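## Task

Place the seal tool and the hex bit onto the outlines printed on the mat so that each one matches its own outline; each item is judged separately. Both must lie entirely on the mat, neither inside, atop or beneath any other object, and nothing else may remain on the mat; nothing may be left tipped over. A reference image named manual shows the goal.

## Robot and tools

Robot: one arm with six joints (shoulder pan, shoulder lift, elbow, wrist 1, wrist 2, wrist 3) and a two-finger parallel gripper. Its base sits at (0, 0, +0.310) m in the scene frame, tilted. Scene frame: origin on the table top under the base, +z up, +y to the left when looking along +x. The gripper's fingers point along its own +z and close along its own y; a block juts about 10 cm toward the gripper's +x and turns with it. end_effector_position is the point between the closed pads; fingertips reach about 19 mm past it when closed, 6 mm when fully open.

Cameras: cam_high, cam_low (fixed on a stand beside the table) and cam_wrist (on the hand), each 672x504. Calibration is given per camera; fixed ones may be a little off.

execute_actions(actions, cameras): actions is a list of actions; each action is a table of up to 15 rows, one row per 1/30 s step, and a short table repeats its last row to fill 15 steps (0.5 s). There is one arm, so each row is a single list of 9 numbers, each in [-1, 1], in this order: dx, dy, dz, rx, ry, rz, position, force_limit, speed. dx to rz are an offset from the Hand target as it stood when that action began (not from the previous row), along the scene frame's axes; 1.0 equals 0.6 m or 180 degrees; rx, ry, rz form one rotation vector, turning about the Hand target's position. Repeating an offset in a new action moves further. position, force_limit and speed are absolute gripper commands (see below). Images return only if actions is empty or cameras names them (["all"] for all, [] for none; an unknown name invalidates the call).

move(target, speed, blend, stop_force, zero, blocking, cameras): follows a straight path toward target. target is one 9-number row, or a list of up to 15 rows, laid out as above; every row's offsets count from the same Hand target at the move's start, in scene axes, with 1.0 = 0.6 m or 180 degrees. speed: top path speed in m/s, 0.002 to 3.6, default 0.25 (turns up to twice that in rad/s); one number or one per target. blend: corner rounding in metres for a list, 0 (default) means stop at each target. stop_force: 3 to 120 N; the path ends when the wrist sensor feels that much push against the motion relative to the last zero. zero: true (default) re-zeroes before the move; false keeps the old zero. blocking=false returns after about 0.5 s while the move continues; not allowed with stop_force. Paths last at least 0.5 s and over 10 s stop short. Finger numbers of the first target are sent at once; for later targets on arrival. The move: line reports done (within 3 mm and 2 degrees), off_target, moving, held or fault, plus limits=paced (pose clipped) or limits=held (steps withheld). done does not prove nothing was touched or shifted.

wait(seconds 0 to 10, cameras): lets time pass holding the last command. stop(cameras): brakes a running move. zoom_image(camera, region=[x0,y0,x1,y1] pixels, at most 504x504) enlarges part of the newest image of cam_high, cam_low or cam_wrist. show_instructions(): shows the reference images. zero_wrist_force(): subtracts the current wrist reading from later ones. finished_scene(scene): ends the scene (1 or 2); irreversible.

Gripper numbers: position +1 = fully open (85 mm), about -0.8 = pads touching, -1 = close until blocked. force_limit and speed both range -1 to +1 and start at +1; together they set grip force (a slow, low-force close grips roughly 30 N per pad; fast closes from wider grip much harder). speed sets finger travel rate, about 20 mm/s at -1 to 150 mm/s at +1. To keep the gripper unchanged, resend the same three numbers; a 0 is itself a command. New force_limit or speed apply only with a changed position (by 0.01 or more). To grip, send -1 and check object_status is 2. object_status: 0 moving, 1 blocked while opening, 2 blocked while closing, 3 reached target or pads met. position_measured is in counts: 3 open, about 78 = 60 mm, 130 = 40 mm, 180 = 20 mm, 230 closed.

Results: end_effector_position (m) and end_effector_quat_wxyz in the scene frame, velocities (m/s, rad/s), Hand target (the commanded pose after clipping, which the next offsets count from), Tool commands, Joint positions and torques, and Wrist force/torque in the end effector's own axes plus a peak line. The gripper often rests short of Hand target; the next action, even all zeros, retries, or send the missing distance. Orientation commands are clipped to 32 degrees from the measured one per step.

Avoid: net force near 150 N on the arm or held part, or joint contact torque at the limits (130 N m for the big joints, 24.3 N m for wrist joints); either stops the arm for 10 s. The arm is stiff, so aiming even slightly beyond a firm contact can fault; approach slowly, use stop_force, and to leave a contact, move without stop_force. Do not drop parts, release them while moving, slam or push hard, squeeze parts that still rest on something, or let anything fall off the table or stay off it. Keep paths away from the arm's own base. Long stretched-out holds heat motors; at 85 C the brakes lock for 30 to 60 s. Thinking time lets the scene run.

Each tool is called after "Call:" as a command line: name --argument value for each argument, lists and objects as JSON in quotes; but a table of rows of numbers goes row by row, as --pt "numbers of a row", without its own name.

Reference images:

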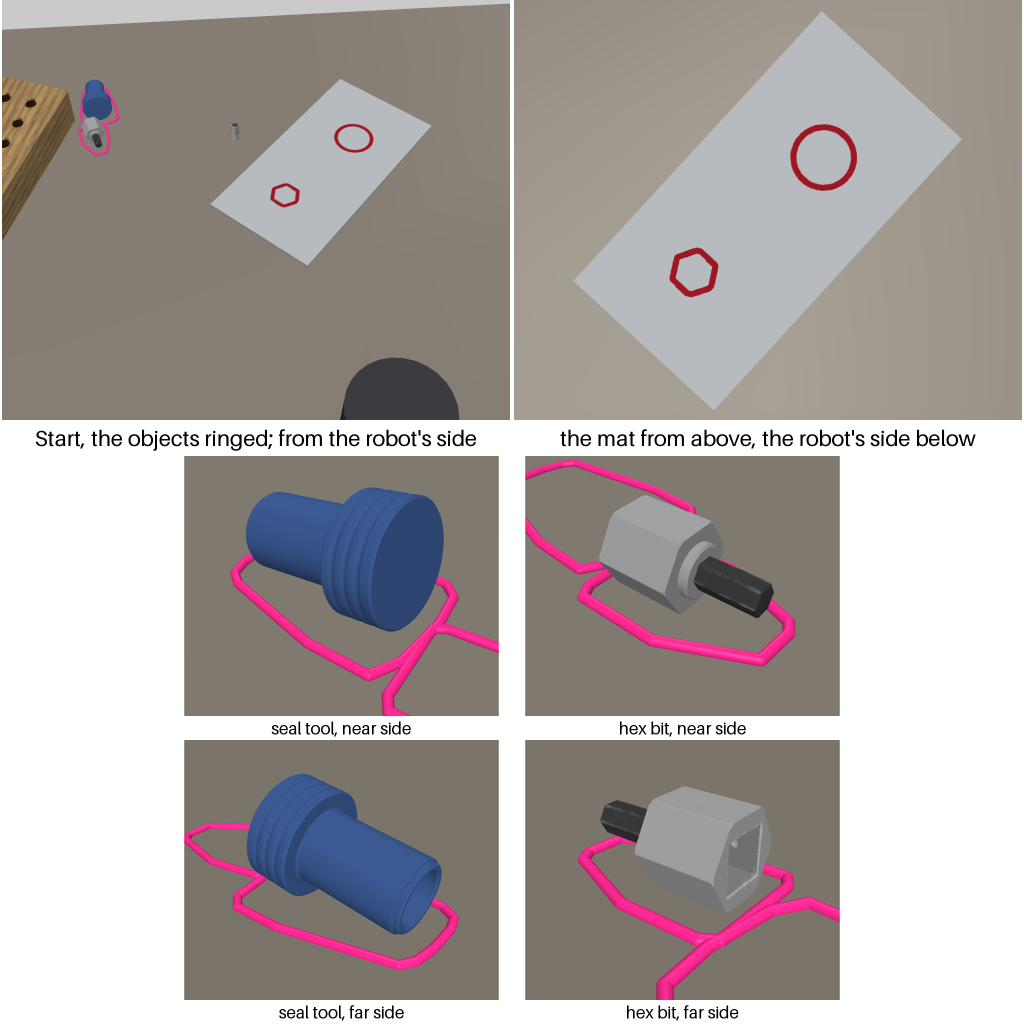

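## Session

Call:
execute_actions --actions '[]'

Scene clock: 0.00 s.
end_effector_position=(+0.1470, +0.6202, +0.1023) position_measured=3 object_status=3 end_effector_quat_wxyz=(-0.087, -0.567, +0.761, -0.302)
Joint positions: [1.323 -0.128 0.989 -1.561 -2.429 0.493]
Joint velocities: within noise
Joint torques (N m): no reading
Wrist force (N): no reading
Wrist torque (N m): no reading
Wrist force, peak (N): no reading
Hand target: +0.1470, +0.6202, +0.1023; -0.087, -0.567, +0.761, -0.302
Tool commands: gripper/position=+1.0 gripper/force_limit=+1.0 gripper/speed=+1.0
camera_calibration:
cam_wrist: T_world_to_cam=[[-0.919852, 0.159101, -0.358552, 0.0795148], [0.229861, 0.959301, -0.164027, -0.597862], [0.317863, -0.233298, -0.918986, 0.321517], [0, 0, 0, 1]] pos_world=[0.108369, 0.635888, 0.225914]

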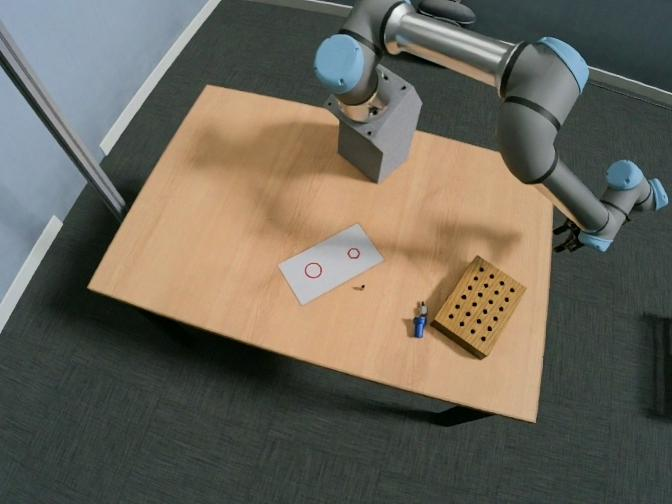

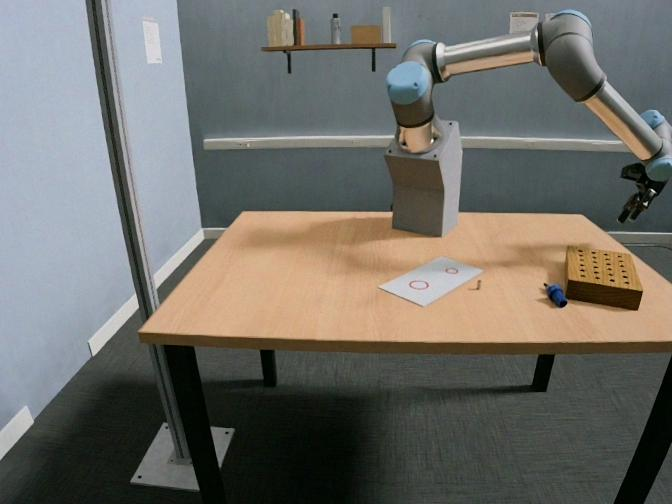

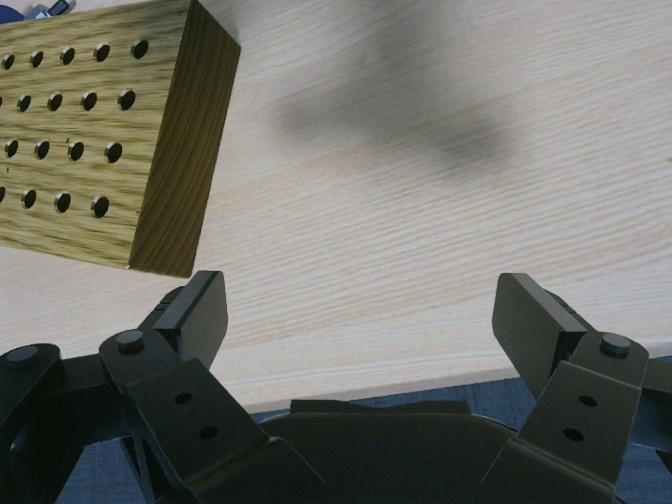

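Call:
move --pt "0 -0.03 0.3 0 0 0 1 1 1" --pt "0.455 -0.567 0.33 0.209 -0.060 -0.393 1 1 1" --speed '[0.4, 0.5]' --blend '[0.06, 0]' --cameras '["all"]'

Scene clock: 19.60 s.
end_effector_position=(+0.4199, +0.2800, +0.3003) position_measured=3 object_status=3 end_effector_quat_wxyz=(-0.001, +0.000, +1.000, +0.000)
Joint positions: [0.749 -1.442 2.218 -2.617 -2.094 0.567]
Joint torques (N m): [9.33 -38.55 -5.19 -4.94 2.37 -3]
Wrist force (N): [-0.8 1.4 -0.8]
Wrist torque (N m): [0.09 -0.13 0.03]
Wrist force, peak (N): [0.7 1.1 -2.5]
Hand target: +0.4200, +0.2800, +0.3003; -0.001, +0.001, +1.000, +0.000
Off the commanded pose: 0.000 m, 0 deg.
move: done
camera_calibration:
cam_wrist: T_world_to_cam=[[-0.014785, 0.999874, -0.00571823, -0.26568], [0.934776, 0.0158519, 0.354885, -0.489501], [0.354931, -0.0000982867, -0.934892, 0.261199], [0, 0, 0, 1]] pos_world=[0.360938, 0.273432, 0.416391]

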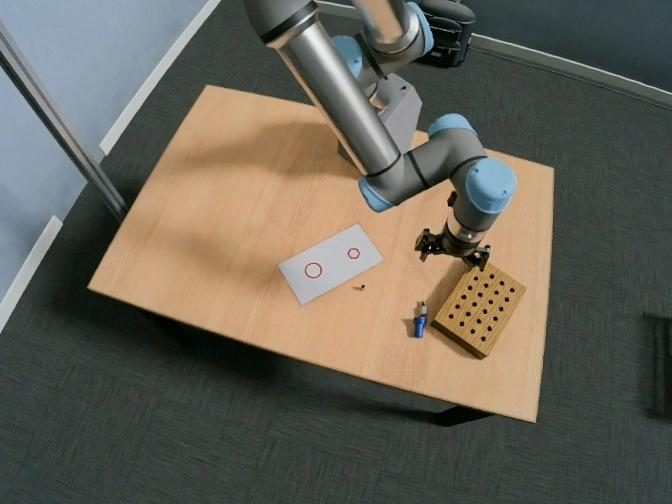

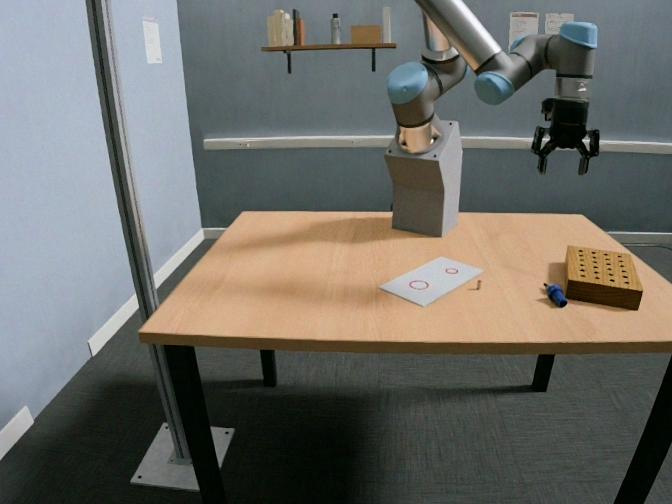

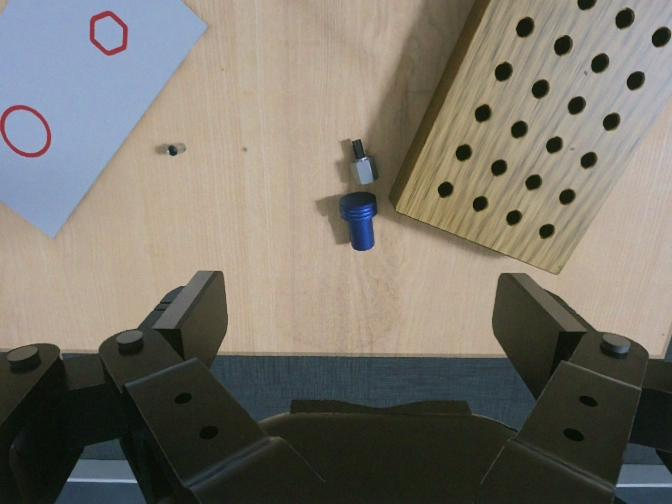

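Call:
zoom_image --camera "cam_wrist" --region '[310, 120, 420, 265]'

Call:
zoom_image --camera "cam_wrist" --region '[0, 0, 220, 250]'

Scaled by 3.476 from the camera's 672x504 image, which has a finer 960x720 frame.

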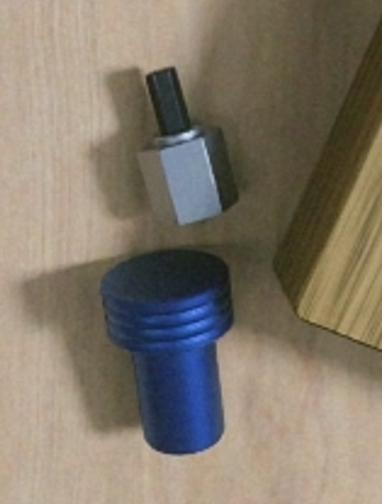

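Scaled by 2.016 from the camera's 672x504 image, which has a finer 960x720 frame.

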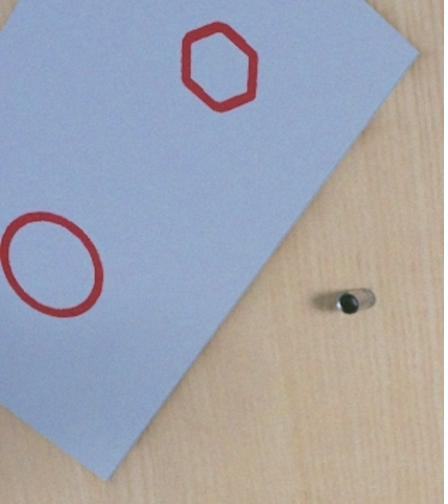

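Call:
move --target '[-0.0305, 0.0187, -0.334, 0.014, -0.1105, 0.0792, -0.1, -1, 0]' --speed 0.3 --cameras '["cam_wrist"]'

Call:
zoom_image --camera "cam_wrist" --region '[280, 100, 440, 300]'

Scene clock: 108.10 s.
end_effector_position=(+0.4017, +0.2912, +0.0999) position_measured=141 object_status=3 end_effector_quat_wxyz=(+0.172, -0.123, +0.977, +0.022)
Joint positions: [0.575 -0.687 2.312 -3.949 -2.053 -0.054]
Joint torques (N m): [16.48 -19.22 -3.4 -5.26 2.4 -2.89]
Wrist force (N): [-1.0 1.3 -1.3]
Wrist torque (N m): [0.10 -0.13 0.10]
Wrist force, peak (N): [-1.3 1.5 -3.1]
Hand target: +0.4017, +0.2912, +0.0999; +0.172, -0.123, +0.977, +0.022
Off the commanded pose: 0.000 m, 0 deg.
move: done
camera_calibration:
cam_wrist: T_world_to_cam=[[-0.260259, 0.965486, -0.0100886, -0.169279], [0.729424, 0.20345, 0.653108, -0.403439], [0.632619, 0.162618, -0.757198, -0.0962253], [0, 0, 0, 1]] pos_world=[0.311096, 0.261164, 0.18892]
Images, in order (width x height): cam_wrist 672x504.

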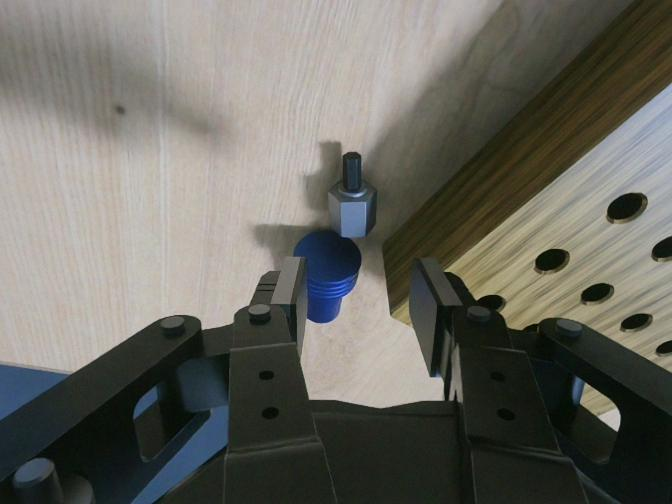

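Scaled by 2.520 from the camera's 672x504 image, which has a finer 960x720 frame.

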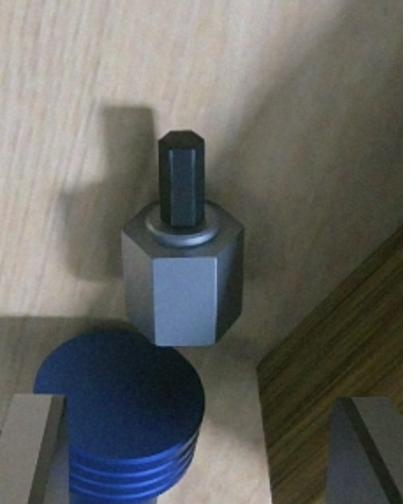

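Call:
zoom_image --camera "cam_wrist" --region '[320, 140, 390, 245]'

Scaled by 4.800 from the camera's 672x504 image, which has a finer 960x720 frame.

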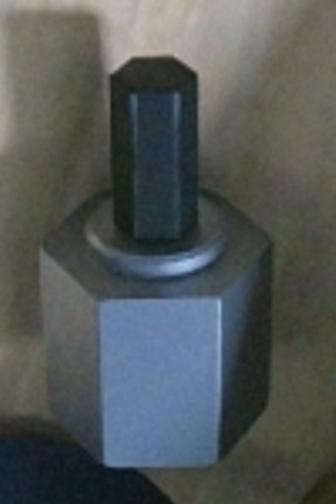

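Call:
move --target '[-0.0048, -0.0025, -0.108, 0, 0, 0.0122, -0.1, -1, 0]' --speed 0.12

Call:
move --target '[0, 0, -0.0192, 0, 0, 0, -0.1, -1, 0]' --speed 0.015 --stop_force 4 --cameras '["cam_wrist"]'

Scene clock: 129.90 s.
end_effector_position=(+0.3988, +0.2897, +0.0352) position_measured=141 object_status=3 end_effector_quat_wxyz=(+0.171, -0.142, +0.975, +0.025)
Joint positions: [0.492 -0.519 2.226 -4.058 -1.982 -0.155]
Joint torques (N m): [15.49 -19.82 -1.02 -5.54 2.57 -2.83]
Wrist force (N): [-1.1 1.5 -1.1]
Wrist torque (N m): [0.13 -0.13 0.08]
Wrist force, peak (N): [-1.4 1.2 -1.9]
Hand target: +0.3988, +0.2897, +0.0351; +0.171, -0.142, +0.975, +0.025
Off the commanded pose: 0.000 m, 0 deg.
move: done

Scene clock: 131.60 s.
end_effector_position=(+0.3988, +0.2897, +0.0236) position_measured=141 object_status=3 end_effector_quat_wxyz=(+0.171, -0.142, +0.975, +0.025)
Joint positions: [0.479 -0.491 2.206 -4.069 -1.973 -0.165]
Joint torques (N m): [16.33 -20.52 -1.08 -5.52 2.5 -2.74]
Wrist force (N): [-1.1 1.4 -1.2]
Wrist torque (N m): [0.12 -0.16 0.09]
Wrist force, peak (N): [-1.2 1.7 -1.4]
Hand target: +0.3988, +0.2897, +0.0236; +0.171, -0.142, +0.975, +0.025
Off the commanded pose: 0.000 m, 0 deg.
move: done
camera_calibration:
cam_wrist: T_world_to_cam=[[-0.297068, 0.954804, -0.0100171, -0.151529], [0.721032, 0.231188, 0.653196, -0.355846], [0.625989, 0.186821, -0.757123, -0.15638], [0, 0, 0, 1]] pos_world=[0.309455, 0.256163, 0.11252]
Images, in order (width x height): cam_wrist 672x504.

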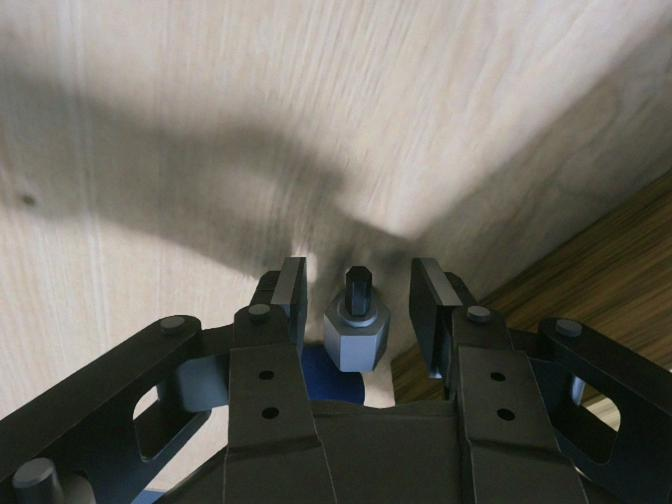

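Call:
move --target '[-0.004, -0.0012, 0, 0, 0, 0, -0.1, -1, 0]' --speed 0.05

Call:
move --target '[0, 0, 0, 0, 0, 0, -1, -1, -1]' --cameras '["cam_wrist"]'

Call:
zoom_image --camera "cam_wrist" --region '[300, 230, 420, 390]'

Scene clock: 143.87 s.
end_effector_position=(+0.3965, +0.2890, +0.0236) position_measured=141 object_status=3 end_effector_quat_wxyz=(+0.171, -0.142, +0.975, +0.025)
Joint positions: [0.479 -0.487 2.21 -4.077 -1.973 -0.165]
Joint torques (N m): [16.14 -19.4 13.31 -5.5 2.47 -2.72]
Wrist force (N): [-0.8 1.6 -1.2]
Wrist torque (N m): [0.15 -0.20 0.09]
Wrist force, peak (N): [-1.5 1.7 -1.2]
Hand target: +0.3964, +0.2890, +0.0236; +0.171, -0.142, +0.975, +0.025
Off the commanded pose: 0.000 m, 0 deg.
move: done

Scene clock: 145.47 s.
end_effector_position=(+0.3964, +0.2890, +0.0236) position_measured=211 object_status=0 end_effector_quat_wxyz=(+0.171, -0.142, +0.975, +0.025)
Joint positions: [0.479 -0.487 2.21 -4.077 -1.973 -0.165]
Joint torques (N m): [15.85 -20.45 13.14 -5.23 2.52 -2.79]
Wrist force (N): [-0.9 1.8 -1.9]
Wrist torque (N m): [0.17 -0.17 0.09]
Wrist force, peak (N): [-1.1 1.4 -2.1]
Hand target: +0.3964, +0.2890, +0.0236; +0.171, -0.142, +0.975, +0.025
Off the commanded pose: 0.000 m, 0 deg.
move: done
camera_calibration:
cam_wrist: T_world_to_cam=[[-0.297068, 0.954804, -0.0100171, -0.151573], [0.721032, 0.231188, 0.653196, -0.353954], [0.625989, 0.186821, -0.757123, -0.154747], [0, 0, 0, 1]] pos_world=[0.307055, 0.255463, 0.11252]
Images, in order (width x height): cam_wrist 672x504.

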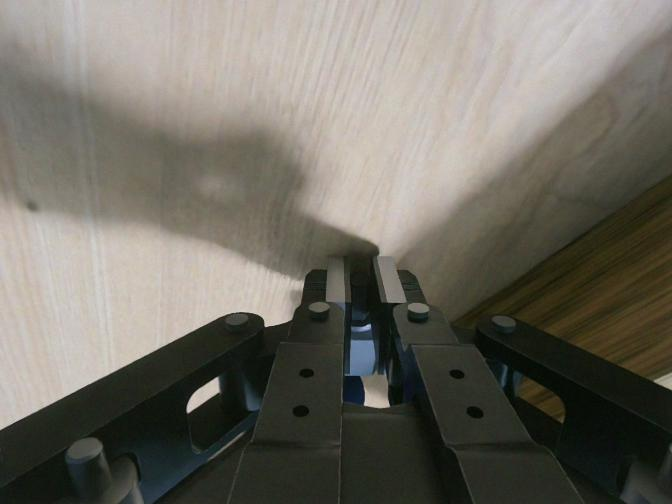

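Scaled by 3.150 from the camera's 672x504 image, which has a finer 960x720 frame.

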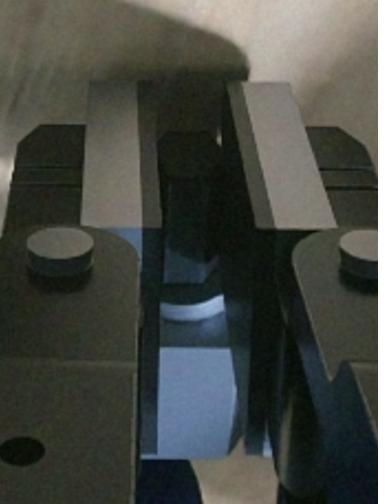

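Call:
move --target '[0, 0, 0.1, 0, 0, 0, -1, -1, -1]' --speed 0.08 --cameras '["cam_wrist", "cam_low"]'

Call:
zoom_image --camera "cam_wrist" --region '[300, 230, 420, 390]'

Scene clock: 149.87 s.
end_effector_position=(+0.3964, +0.2889, +0.0835) position_measured=211 object_status=2 end_effector_quat_wxyz=(+0.171, -0.142, +0.975, +0.025)
Joint positions: [0.547 -0.638 2.307 -4.001 -2.021 -0.112]
Joint torques (N m): [32.03 -44.8 12.1 -0.51 -2.05 2.55]
Wrist force (N): [-0.8 1.6 -0.5]
Wrist torque (N m): [0.15 -0.13 -0.09]
Wrist force, peak (N): [-1.3 1.6 -2.1]
Hand target: +0.3964, +0.2890, +0.0836; +0.171, -0.142, +0.975, +0.025
Off the commanded pose: 0.000 m, 0 deg.
move: done
camera_calibration:
cam_wrist: T_world_to_cam=[[-0.297068, 0.954804, -0.0100171, -0.150973], [0.721032, 0.231188, 0.653196, -0.39308], [0.625989, 0.186821, -0.757123, -0.109396], [0, 0, 0, 1]] pos_world=[0.307055, 0.255463, 0.17242]
Images, in order (width x height): cam_low 672x504, cam_wrist 672x504.

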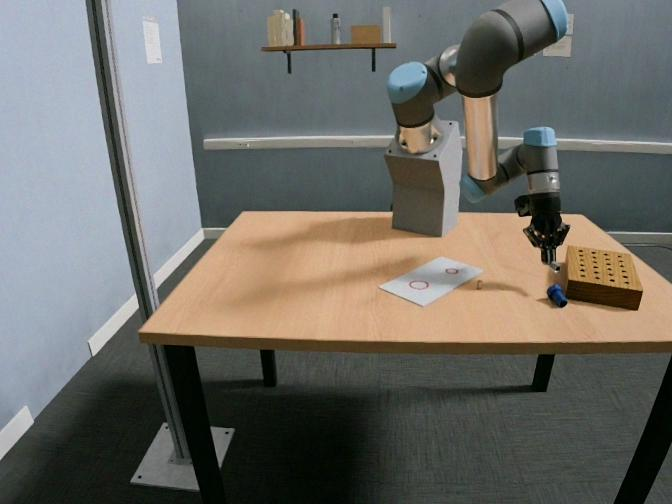

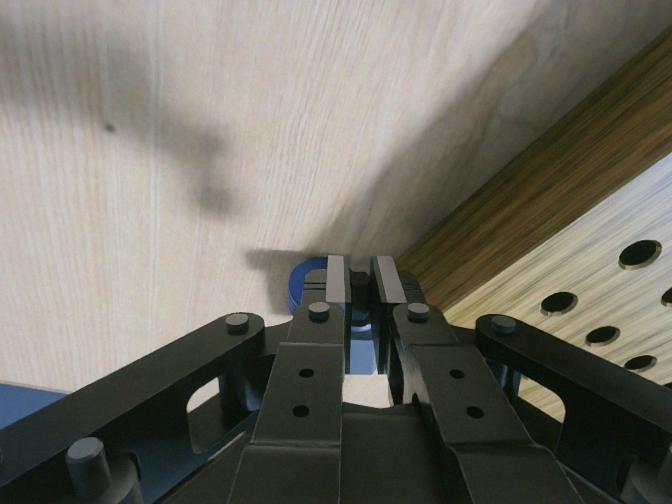

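Scaled by 3.150 from the camera's 672x504 image, which has a finer 960x720 frame.

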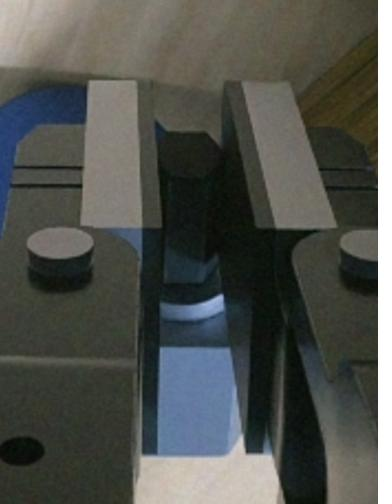

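Call:
move --pt "0 0 0.194 0 0 0 -1 -1 -1" --pt "-0.2123 -0.0767 0.22 -0.3924 0.3436 0.2785 -1 -1 -1" --pt "-0.2123 -0.0767 0.094 -0.3924 0.3436 0.2785 -1 -1 -1" --speed '[0.25, 0.4, 0.2]' --blend '[0.04, 0.02, 0]' --cameras '["all"]'

Call:
zoom_image --camera "cam_wrist" --region '[150, 150, 410, 410]'

Scene clock: 183.20 s.
end_effector_position=(+0.2690, +0.2429, +0.1401) position_measured=211 object_status=2 end_effector_quat_wxyz=(-0.436, -0.532, +0.623, -0.373)
Joint positions: [0.812 -0.583 1.655 -1.242 -2.406 0.425]
Joint torques (N m): [21.64 -26.45 -9.73 -1.1 -1.17 -2.54]
Wrist force (N): [-0.4 1.6 0.7]
Wrist torque (N m): [0.27 0.32 -0.17]
Wrist force, peak (N): [-1.7 1.7 1.3]
Hand target: +0.2690, +0.2429, +0.1400; -0.436, -0.532, +0.623, -0.373
Off the commanded pose: 0.000 m, 0 deg.
move: done
camera_calibration:
cam_wrist: T_world_to_cam=[[-0.989147, 0.146428, 0.0121447, 0.235089], [0.0867874, 0.648954, -0.755861, -0.0610131], [-0.118561, -0.746604, -0.654619, 0.434477], [0, 0, 0, 1]] pos_world=[0.289344, 0.329553, 0.235444]

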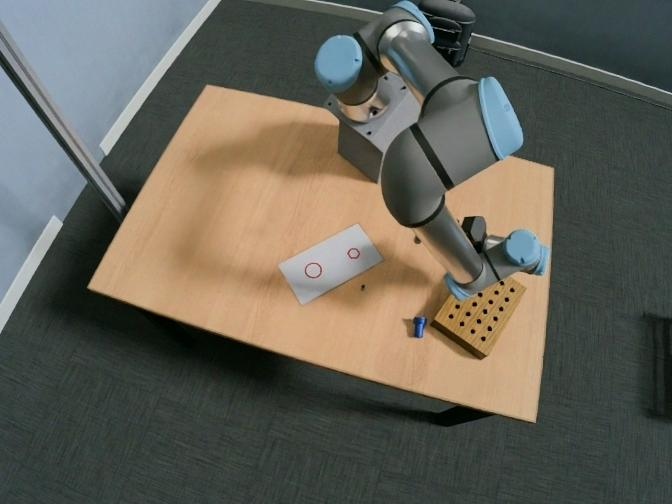

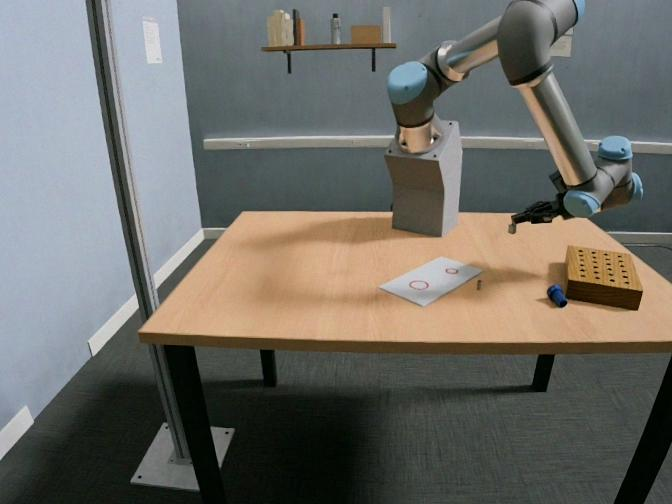

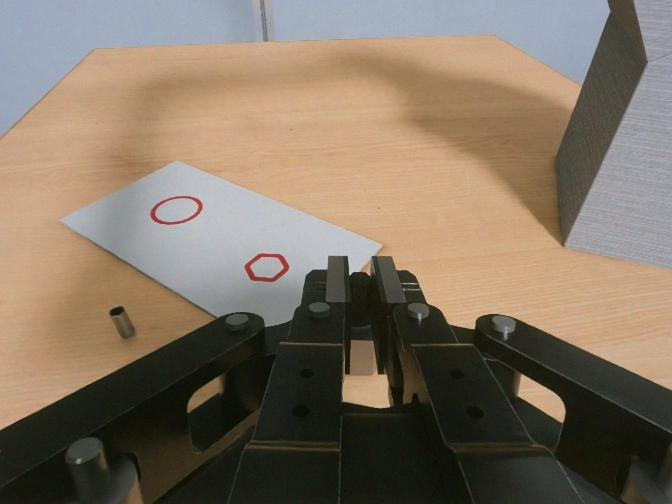

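Scaled by 1.938 from the camera's 672x504 image, which has a finer 960x720 frame.

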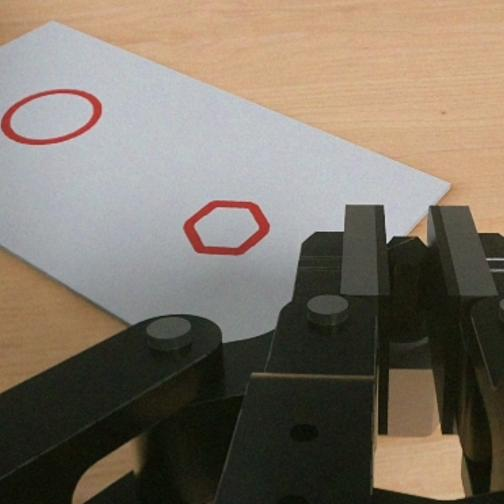

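Call:
zoom_image --camera "cam_wrist" --region '[235, 240, 305, 292]'

Call:
zoom_image --camera "cam_wrist" --region '[320, 250, 410, 385]'

Call:
zoom_image --camera "cam_wrist" --region '[135, 180, 215, 240]'

Scaled by 7.200 from the camera's 672x504 image, which has a finer 960x720 frame.

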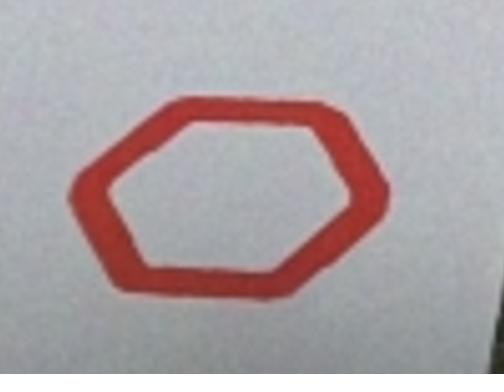

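Scaled by 3.733 from the camera's 672x504 image, which has a finer 960x720 frame.

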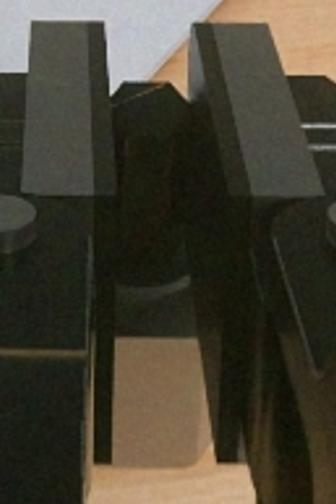

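Scaled by 6.300 from the camera's 672x504 image, which has a finer 960x720 frame.

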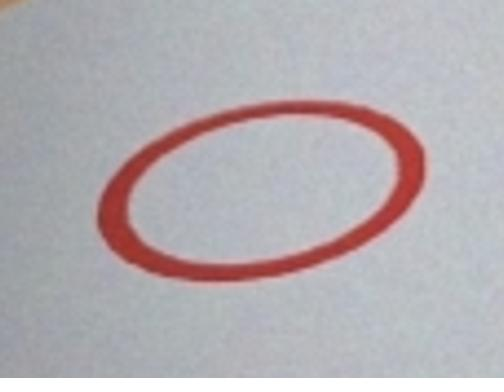

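Call:
move --pt "0.0672 -0.2717 -0.09 0 0 -0.0083 -1 -1 -1" --pt "0.0672 -0.2717 -0.1392 0 0 -0.0083 -1 -1 -1" --speed '[0.2, 0.06]' --blend '[0.01, 0]' --cameras '["all"]'

Call:
zoom_image --camera "cam_wrist" --region '[320, 330, 400, 410]'

Call:
zoom_image --camera "cam_low" --region '[425, 240, 485, 290]'

Call:
zoom_image --camera "cam_high" --region '[330, 230, 380, 275]'

Scene clock: 228.73 s.
end_effector_position=(+0.3003, +0.1125, +0.0978) position_measured=211 object_status=2 end_effector_quat_wxyz=(-0.441, -0.524, +0.627, -0.370)
Joint positions: [0.55 -0.691 1.908 -1.465 -2.643 0.338]
Joint torques (N m): [33.67 -23.56 -6.31 4.11 3.26 2.64]
Wrist force (N): [-0.1 1.6 0.9]
Wrist torque (N m): [0.29 0.27 -0.37]
Wrist force, peak (N): [0.2 -1.2 8.5]
Hand target: +0.3003, +0.1126, +0.0978; -0.441, -0.524, +0.627, -0.370 (not the last commanded pose)
Off the commanded pose: 0.053 m, 1 deg.
move: held (a check stopped the path); path passed 0 of 2 targets; limits=held
pose unreachable: on one or more control steps of this call, first in action 0 (counted from 0), an arm could not follow its commanded pose, so it was not sent that pose on those steps. It may still have moved: this result reports where it is.
cause: moving toward the commanded pose would bring two parts of the arm too close to each other (its gripper and another part of the arm, with joints 4 (wrist 1) to 6 (wrist 3) between them, 9 mm apart when it was first held).
camera_calibration:
cam_wrist: T_world_to_cam=[[-0.98592, 0.166842, 0.0112073, 0.282534], [0.0999556, 0.641746, -0.760376, -0.0137833], [-0.134055, -0.74855, -0.649387, 0.317491], [0, 0, 0, 1]] pos_world=[0.322495, 0.199364, 0.192527]

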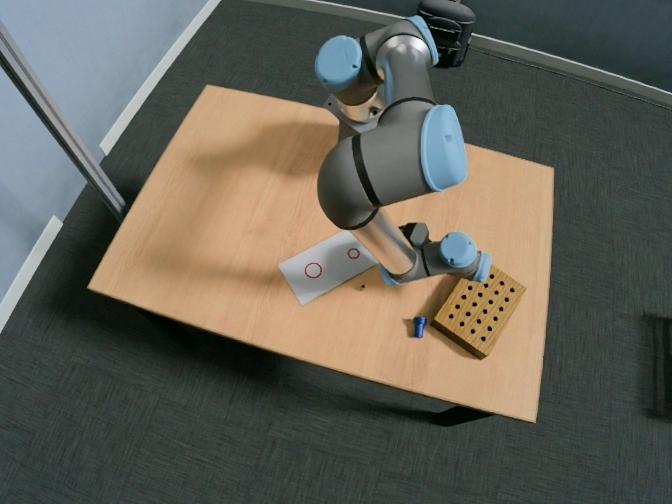

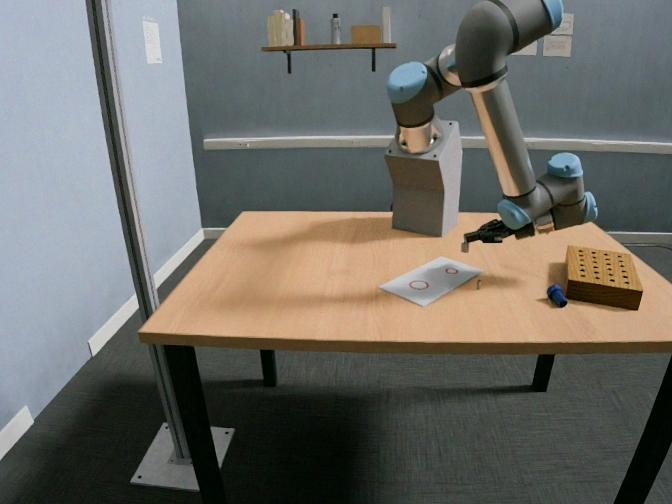

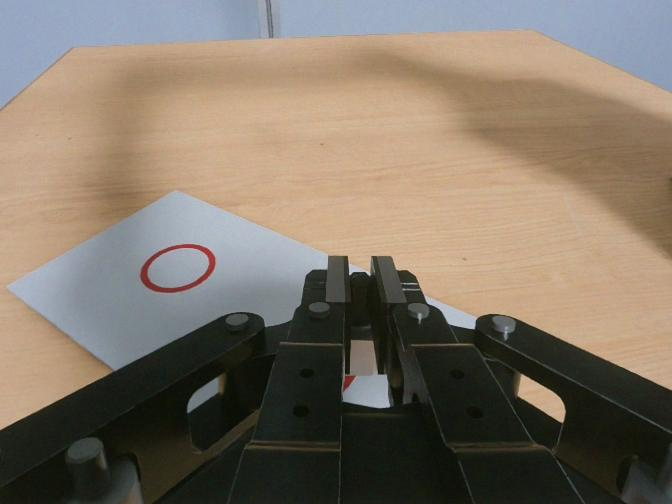

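Scaled by 6.300 from the camera's 672x504 image, which has a finer 960x720 frame.

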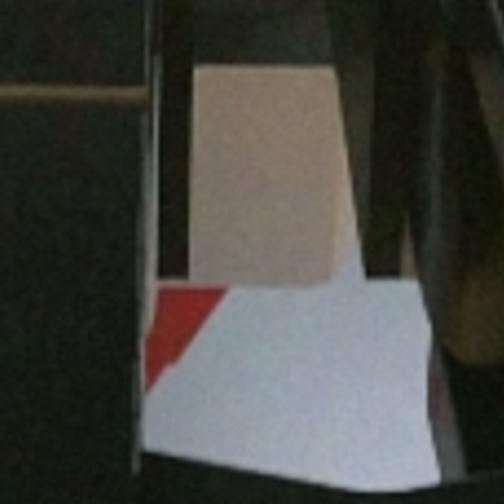

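Scaled by 8.400 from the camera's 672x504 image, which has a finer 960x720 frame.

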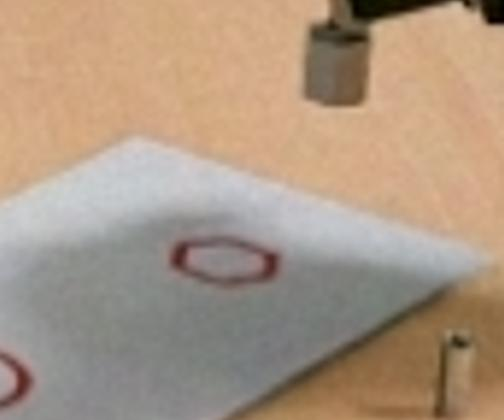

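Scaled by 10.080 from the camera's 672x504 image, which has a finer 960x720 frame.

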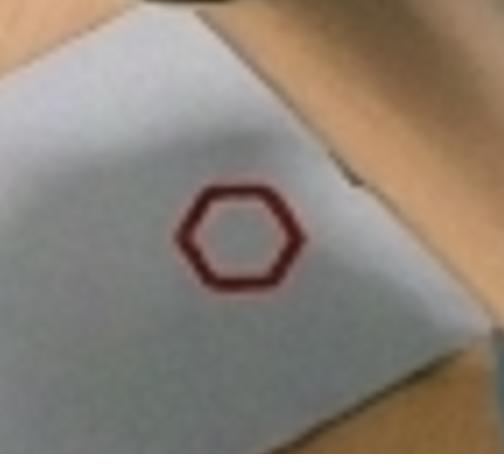

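Call:
move --pt "0 0.05 0.12 0 0 0 -1 -1 -1" --pt "0.2358 0.1305 0.11 0 0 -0.3333 -1 -1 -1" --pt "0.2358 0.1305 0.0703 0 0 -0.3333 -1 -1 -1" --speed '[0.2, 0.35, 0.15]' --blend '[0.02, 0.01, 0]' --cameras '["cam_wrist", "cam_low"]'

Call:
zoom_image --camera "cam_wrist" --region '[220, 225, 300, 295]'

Scene clock: 243.30 s.
end_effector_position=(+0.4418, +0.1909, +0.1402) position_measured=211 object_status=2 end_effector_quat_wxyz=(-0.567, -0.140, +0.805, -0.100)
Joint positions: [0.34 -0.802 1.368 -1.282 -1.878 0.301]
Joint torques (N m): [19.31 -34.61 -18.21 -1.43 3.19 -2.7]
Wrist force (N): [-0.1 1.4 0.9]
Wrist torque (N m): [0.25 0.26 -0.20]
Wrist force, peak (N): [1.2 2.8 0.1]
Hand target: +0.4418, +0.1909, +0.1400; -0.567, -0.140, +0.805, -0.100
Off the commanded pose: 0.000 m, 0 deg.
move: done
camera_calibration:
cam_wrist: T_world_to_cam=[[-0.348802, 0.937129, 0.0112408, -0.0200912], [0.605653, 0.234547, -0.760376, -0.191711], [-0.715207, -0.258413, -0.649385, 0.585744], [0, 0, 0, 1]] pos_world=[0.528031, 0.215157, 0.234827]
Images, in order (width x height): cam_low 672x504, cam_wrist 672x504.

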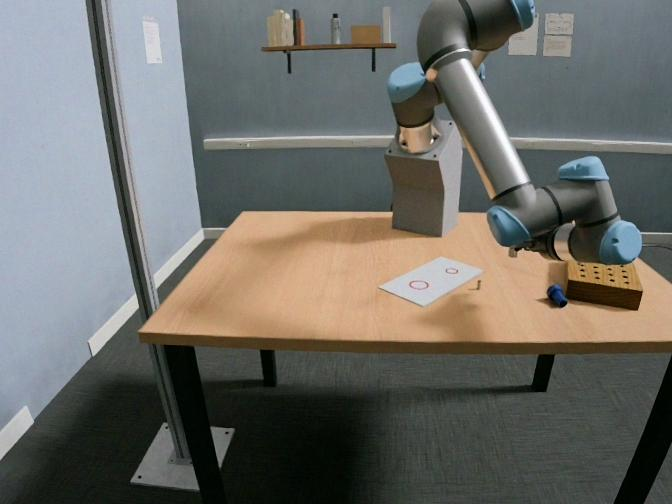

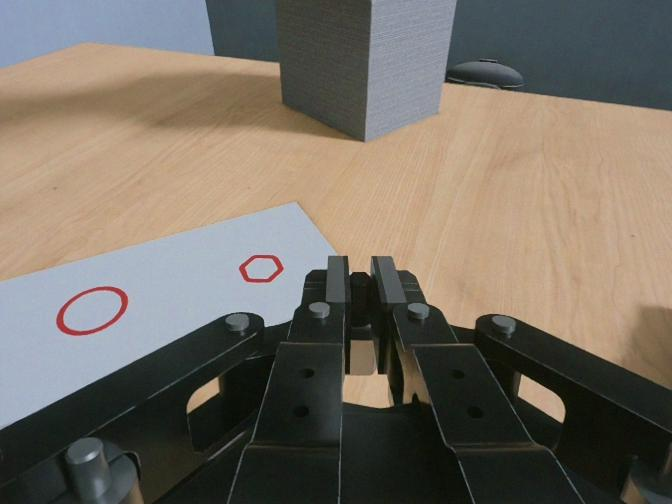

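Scaled by 6.300 from the camera's 672x504 image, which has a finer 960x720 frame.

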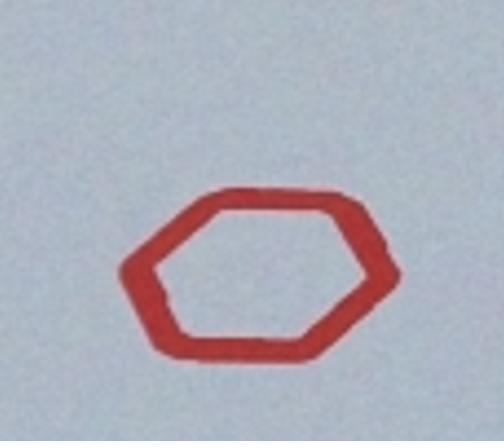

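Call:
move --pt "-0.2042 -0.1992 -0.07 0 0 0 -1 -1 -1" --pt "-0.2042 -0.1992 -0.1392 0 0 0 -1 -1 -1" --speed '[0.2, 0.06]' --blend '[0.01, 0]' --cameras '["all"]'

Call:
zoom_image --camera "cam_wrist" --region '[320, 330, 400, 410]'

Call:
zoom_image --camera "cam_low" --region '[425, 235, 485, 295]'

Call:
zoom_image --camera "cam_high" --region '[330, 230, 380, 275]'

Scene clock: 270.87 s.
end_effector_position=(+0.3193, +0.0714, +0.0566) position_measured=211 object_status=2 end_effector_quat_wxyz=(-0.567, -0.140, +0.805, -0.100)
Joint positions: [0.125 -0.847 1.824 -1.751 -2.036 0.144]
Joint torques (N m): [11.81 -27.7 -7.85 -1.36 -1.88 -2.72]
Wrist force (N): [-0.2 1.2 0.6]
Wrist torque (N m): [0.22 0.28 -0.18]
Wrist force, peak (N): [-0.5 2.5 -0.7]
Hand target: +0.3193, +0.0714, +0.0565; -0.567, -0.140, +0.805, -0.100
Off the commanded pose: 0.000 m, 0 deg.
move: done
camera_calibration:
cam_wrist: T_world_to_cam=[[-0.348653, 0.937184, 0.0112517, 0.0500391], [0.60566, 0.234448, -0.760401, -0.152971], [-0.715274, -0.258302, -0.649356, 0.413039], [0, 0, 0, 1]] pos_world=[0.405531, 0.0956567, 0.151327]

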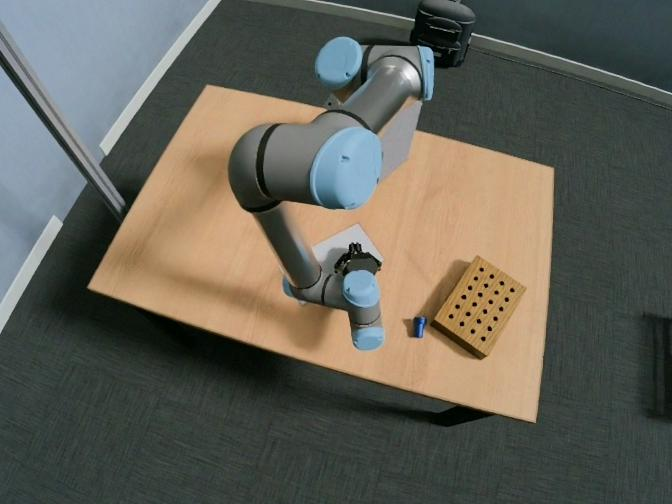

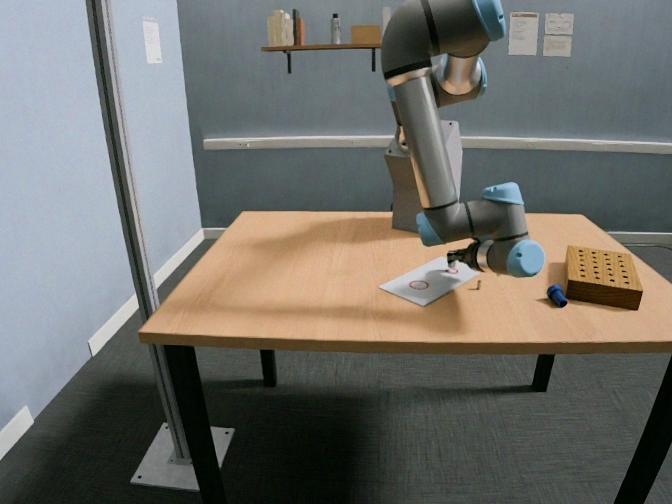

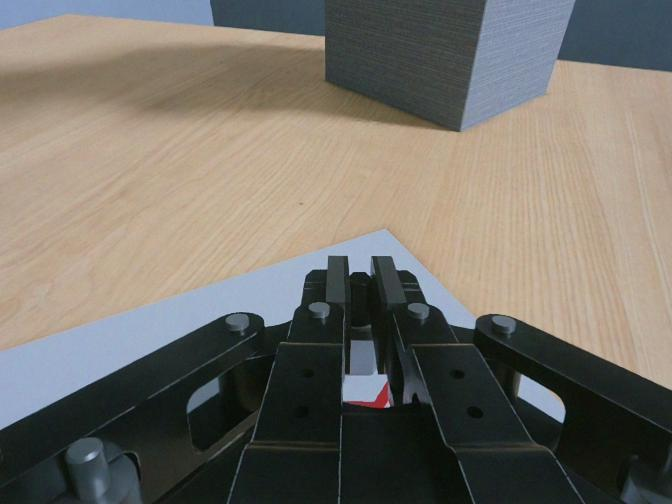

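Scaled by 6.300 from the camera's 672x504 image, which has a finer 960x720 frame.

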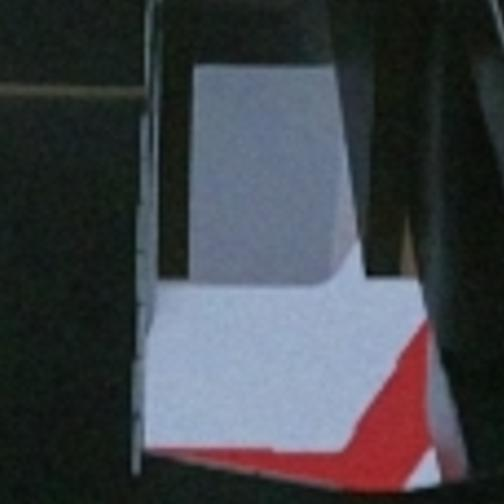

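Scaled by 8.400 from the camera's 672x504 image, which has a finer 960x720 frame.

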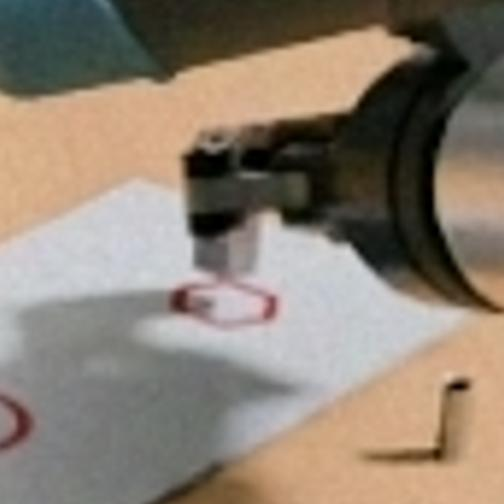

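Scaled by 10.080 from the camera's 672x504 image, which has a finer 960x720 frame.

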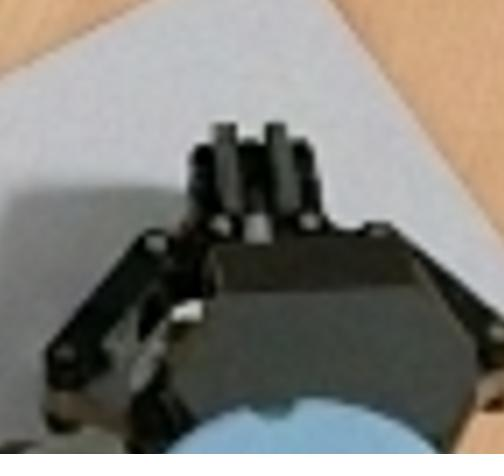

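Call:
zoom_image --camera "cam_low" --region '[440, 250, 465, 280]'

Call:
zoom_image --camera "cam_wrist" --region '[340, 260, 380, 410]'

Scaled by 16.800 from the camera's 672x504 image, which has a finer 960x720 frame.

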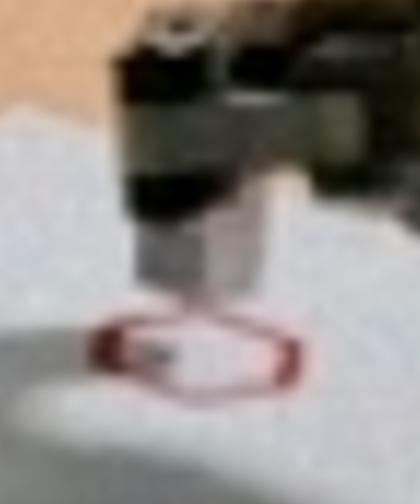

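Scaled by 3.360 from the camera's 672x504 image, which has a finer 960x720 frame.

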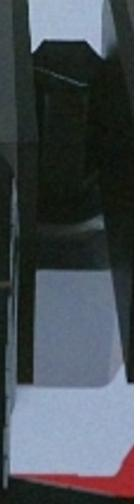

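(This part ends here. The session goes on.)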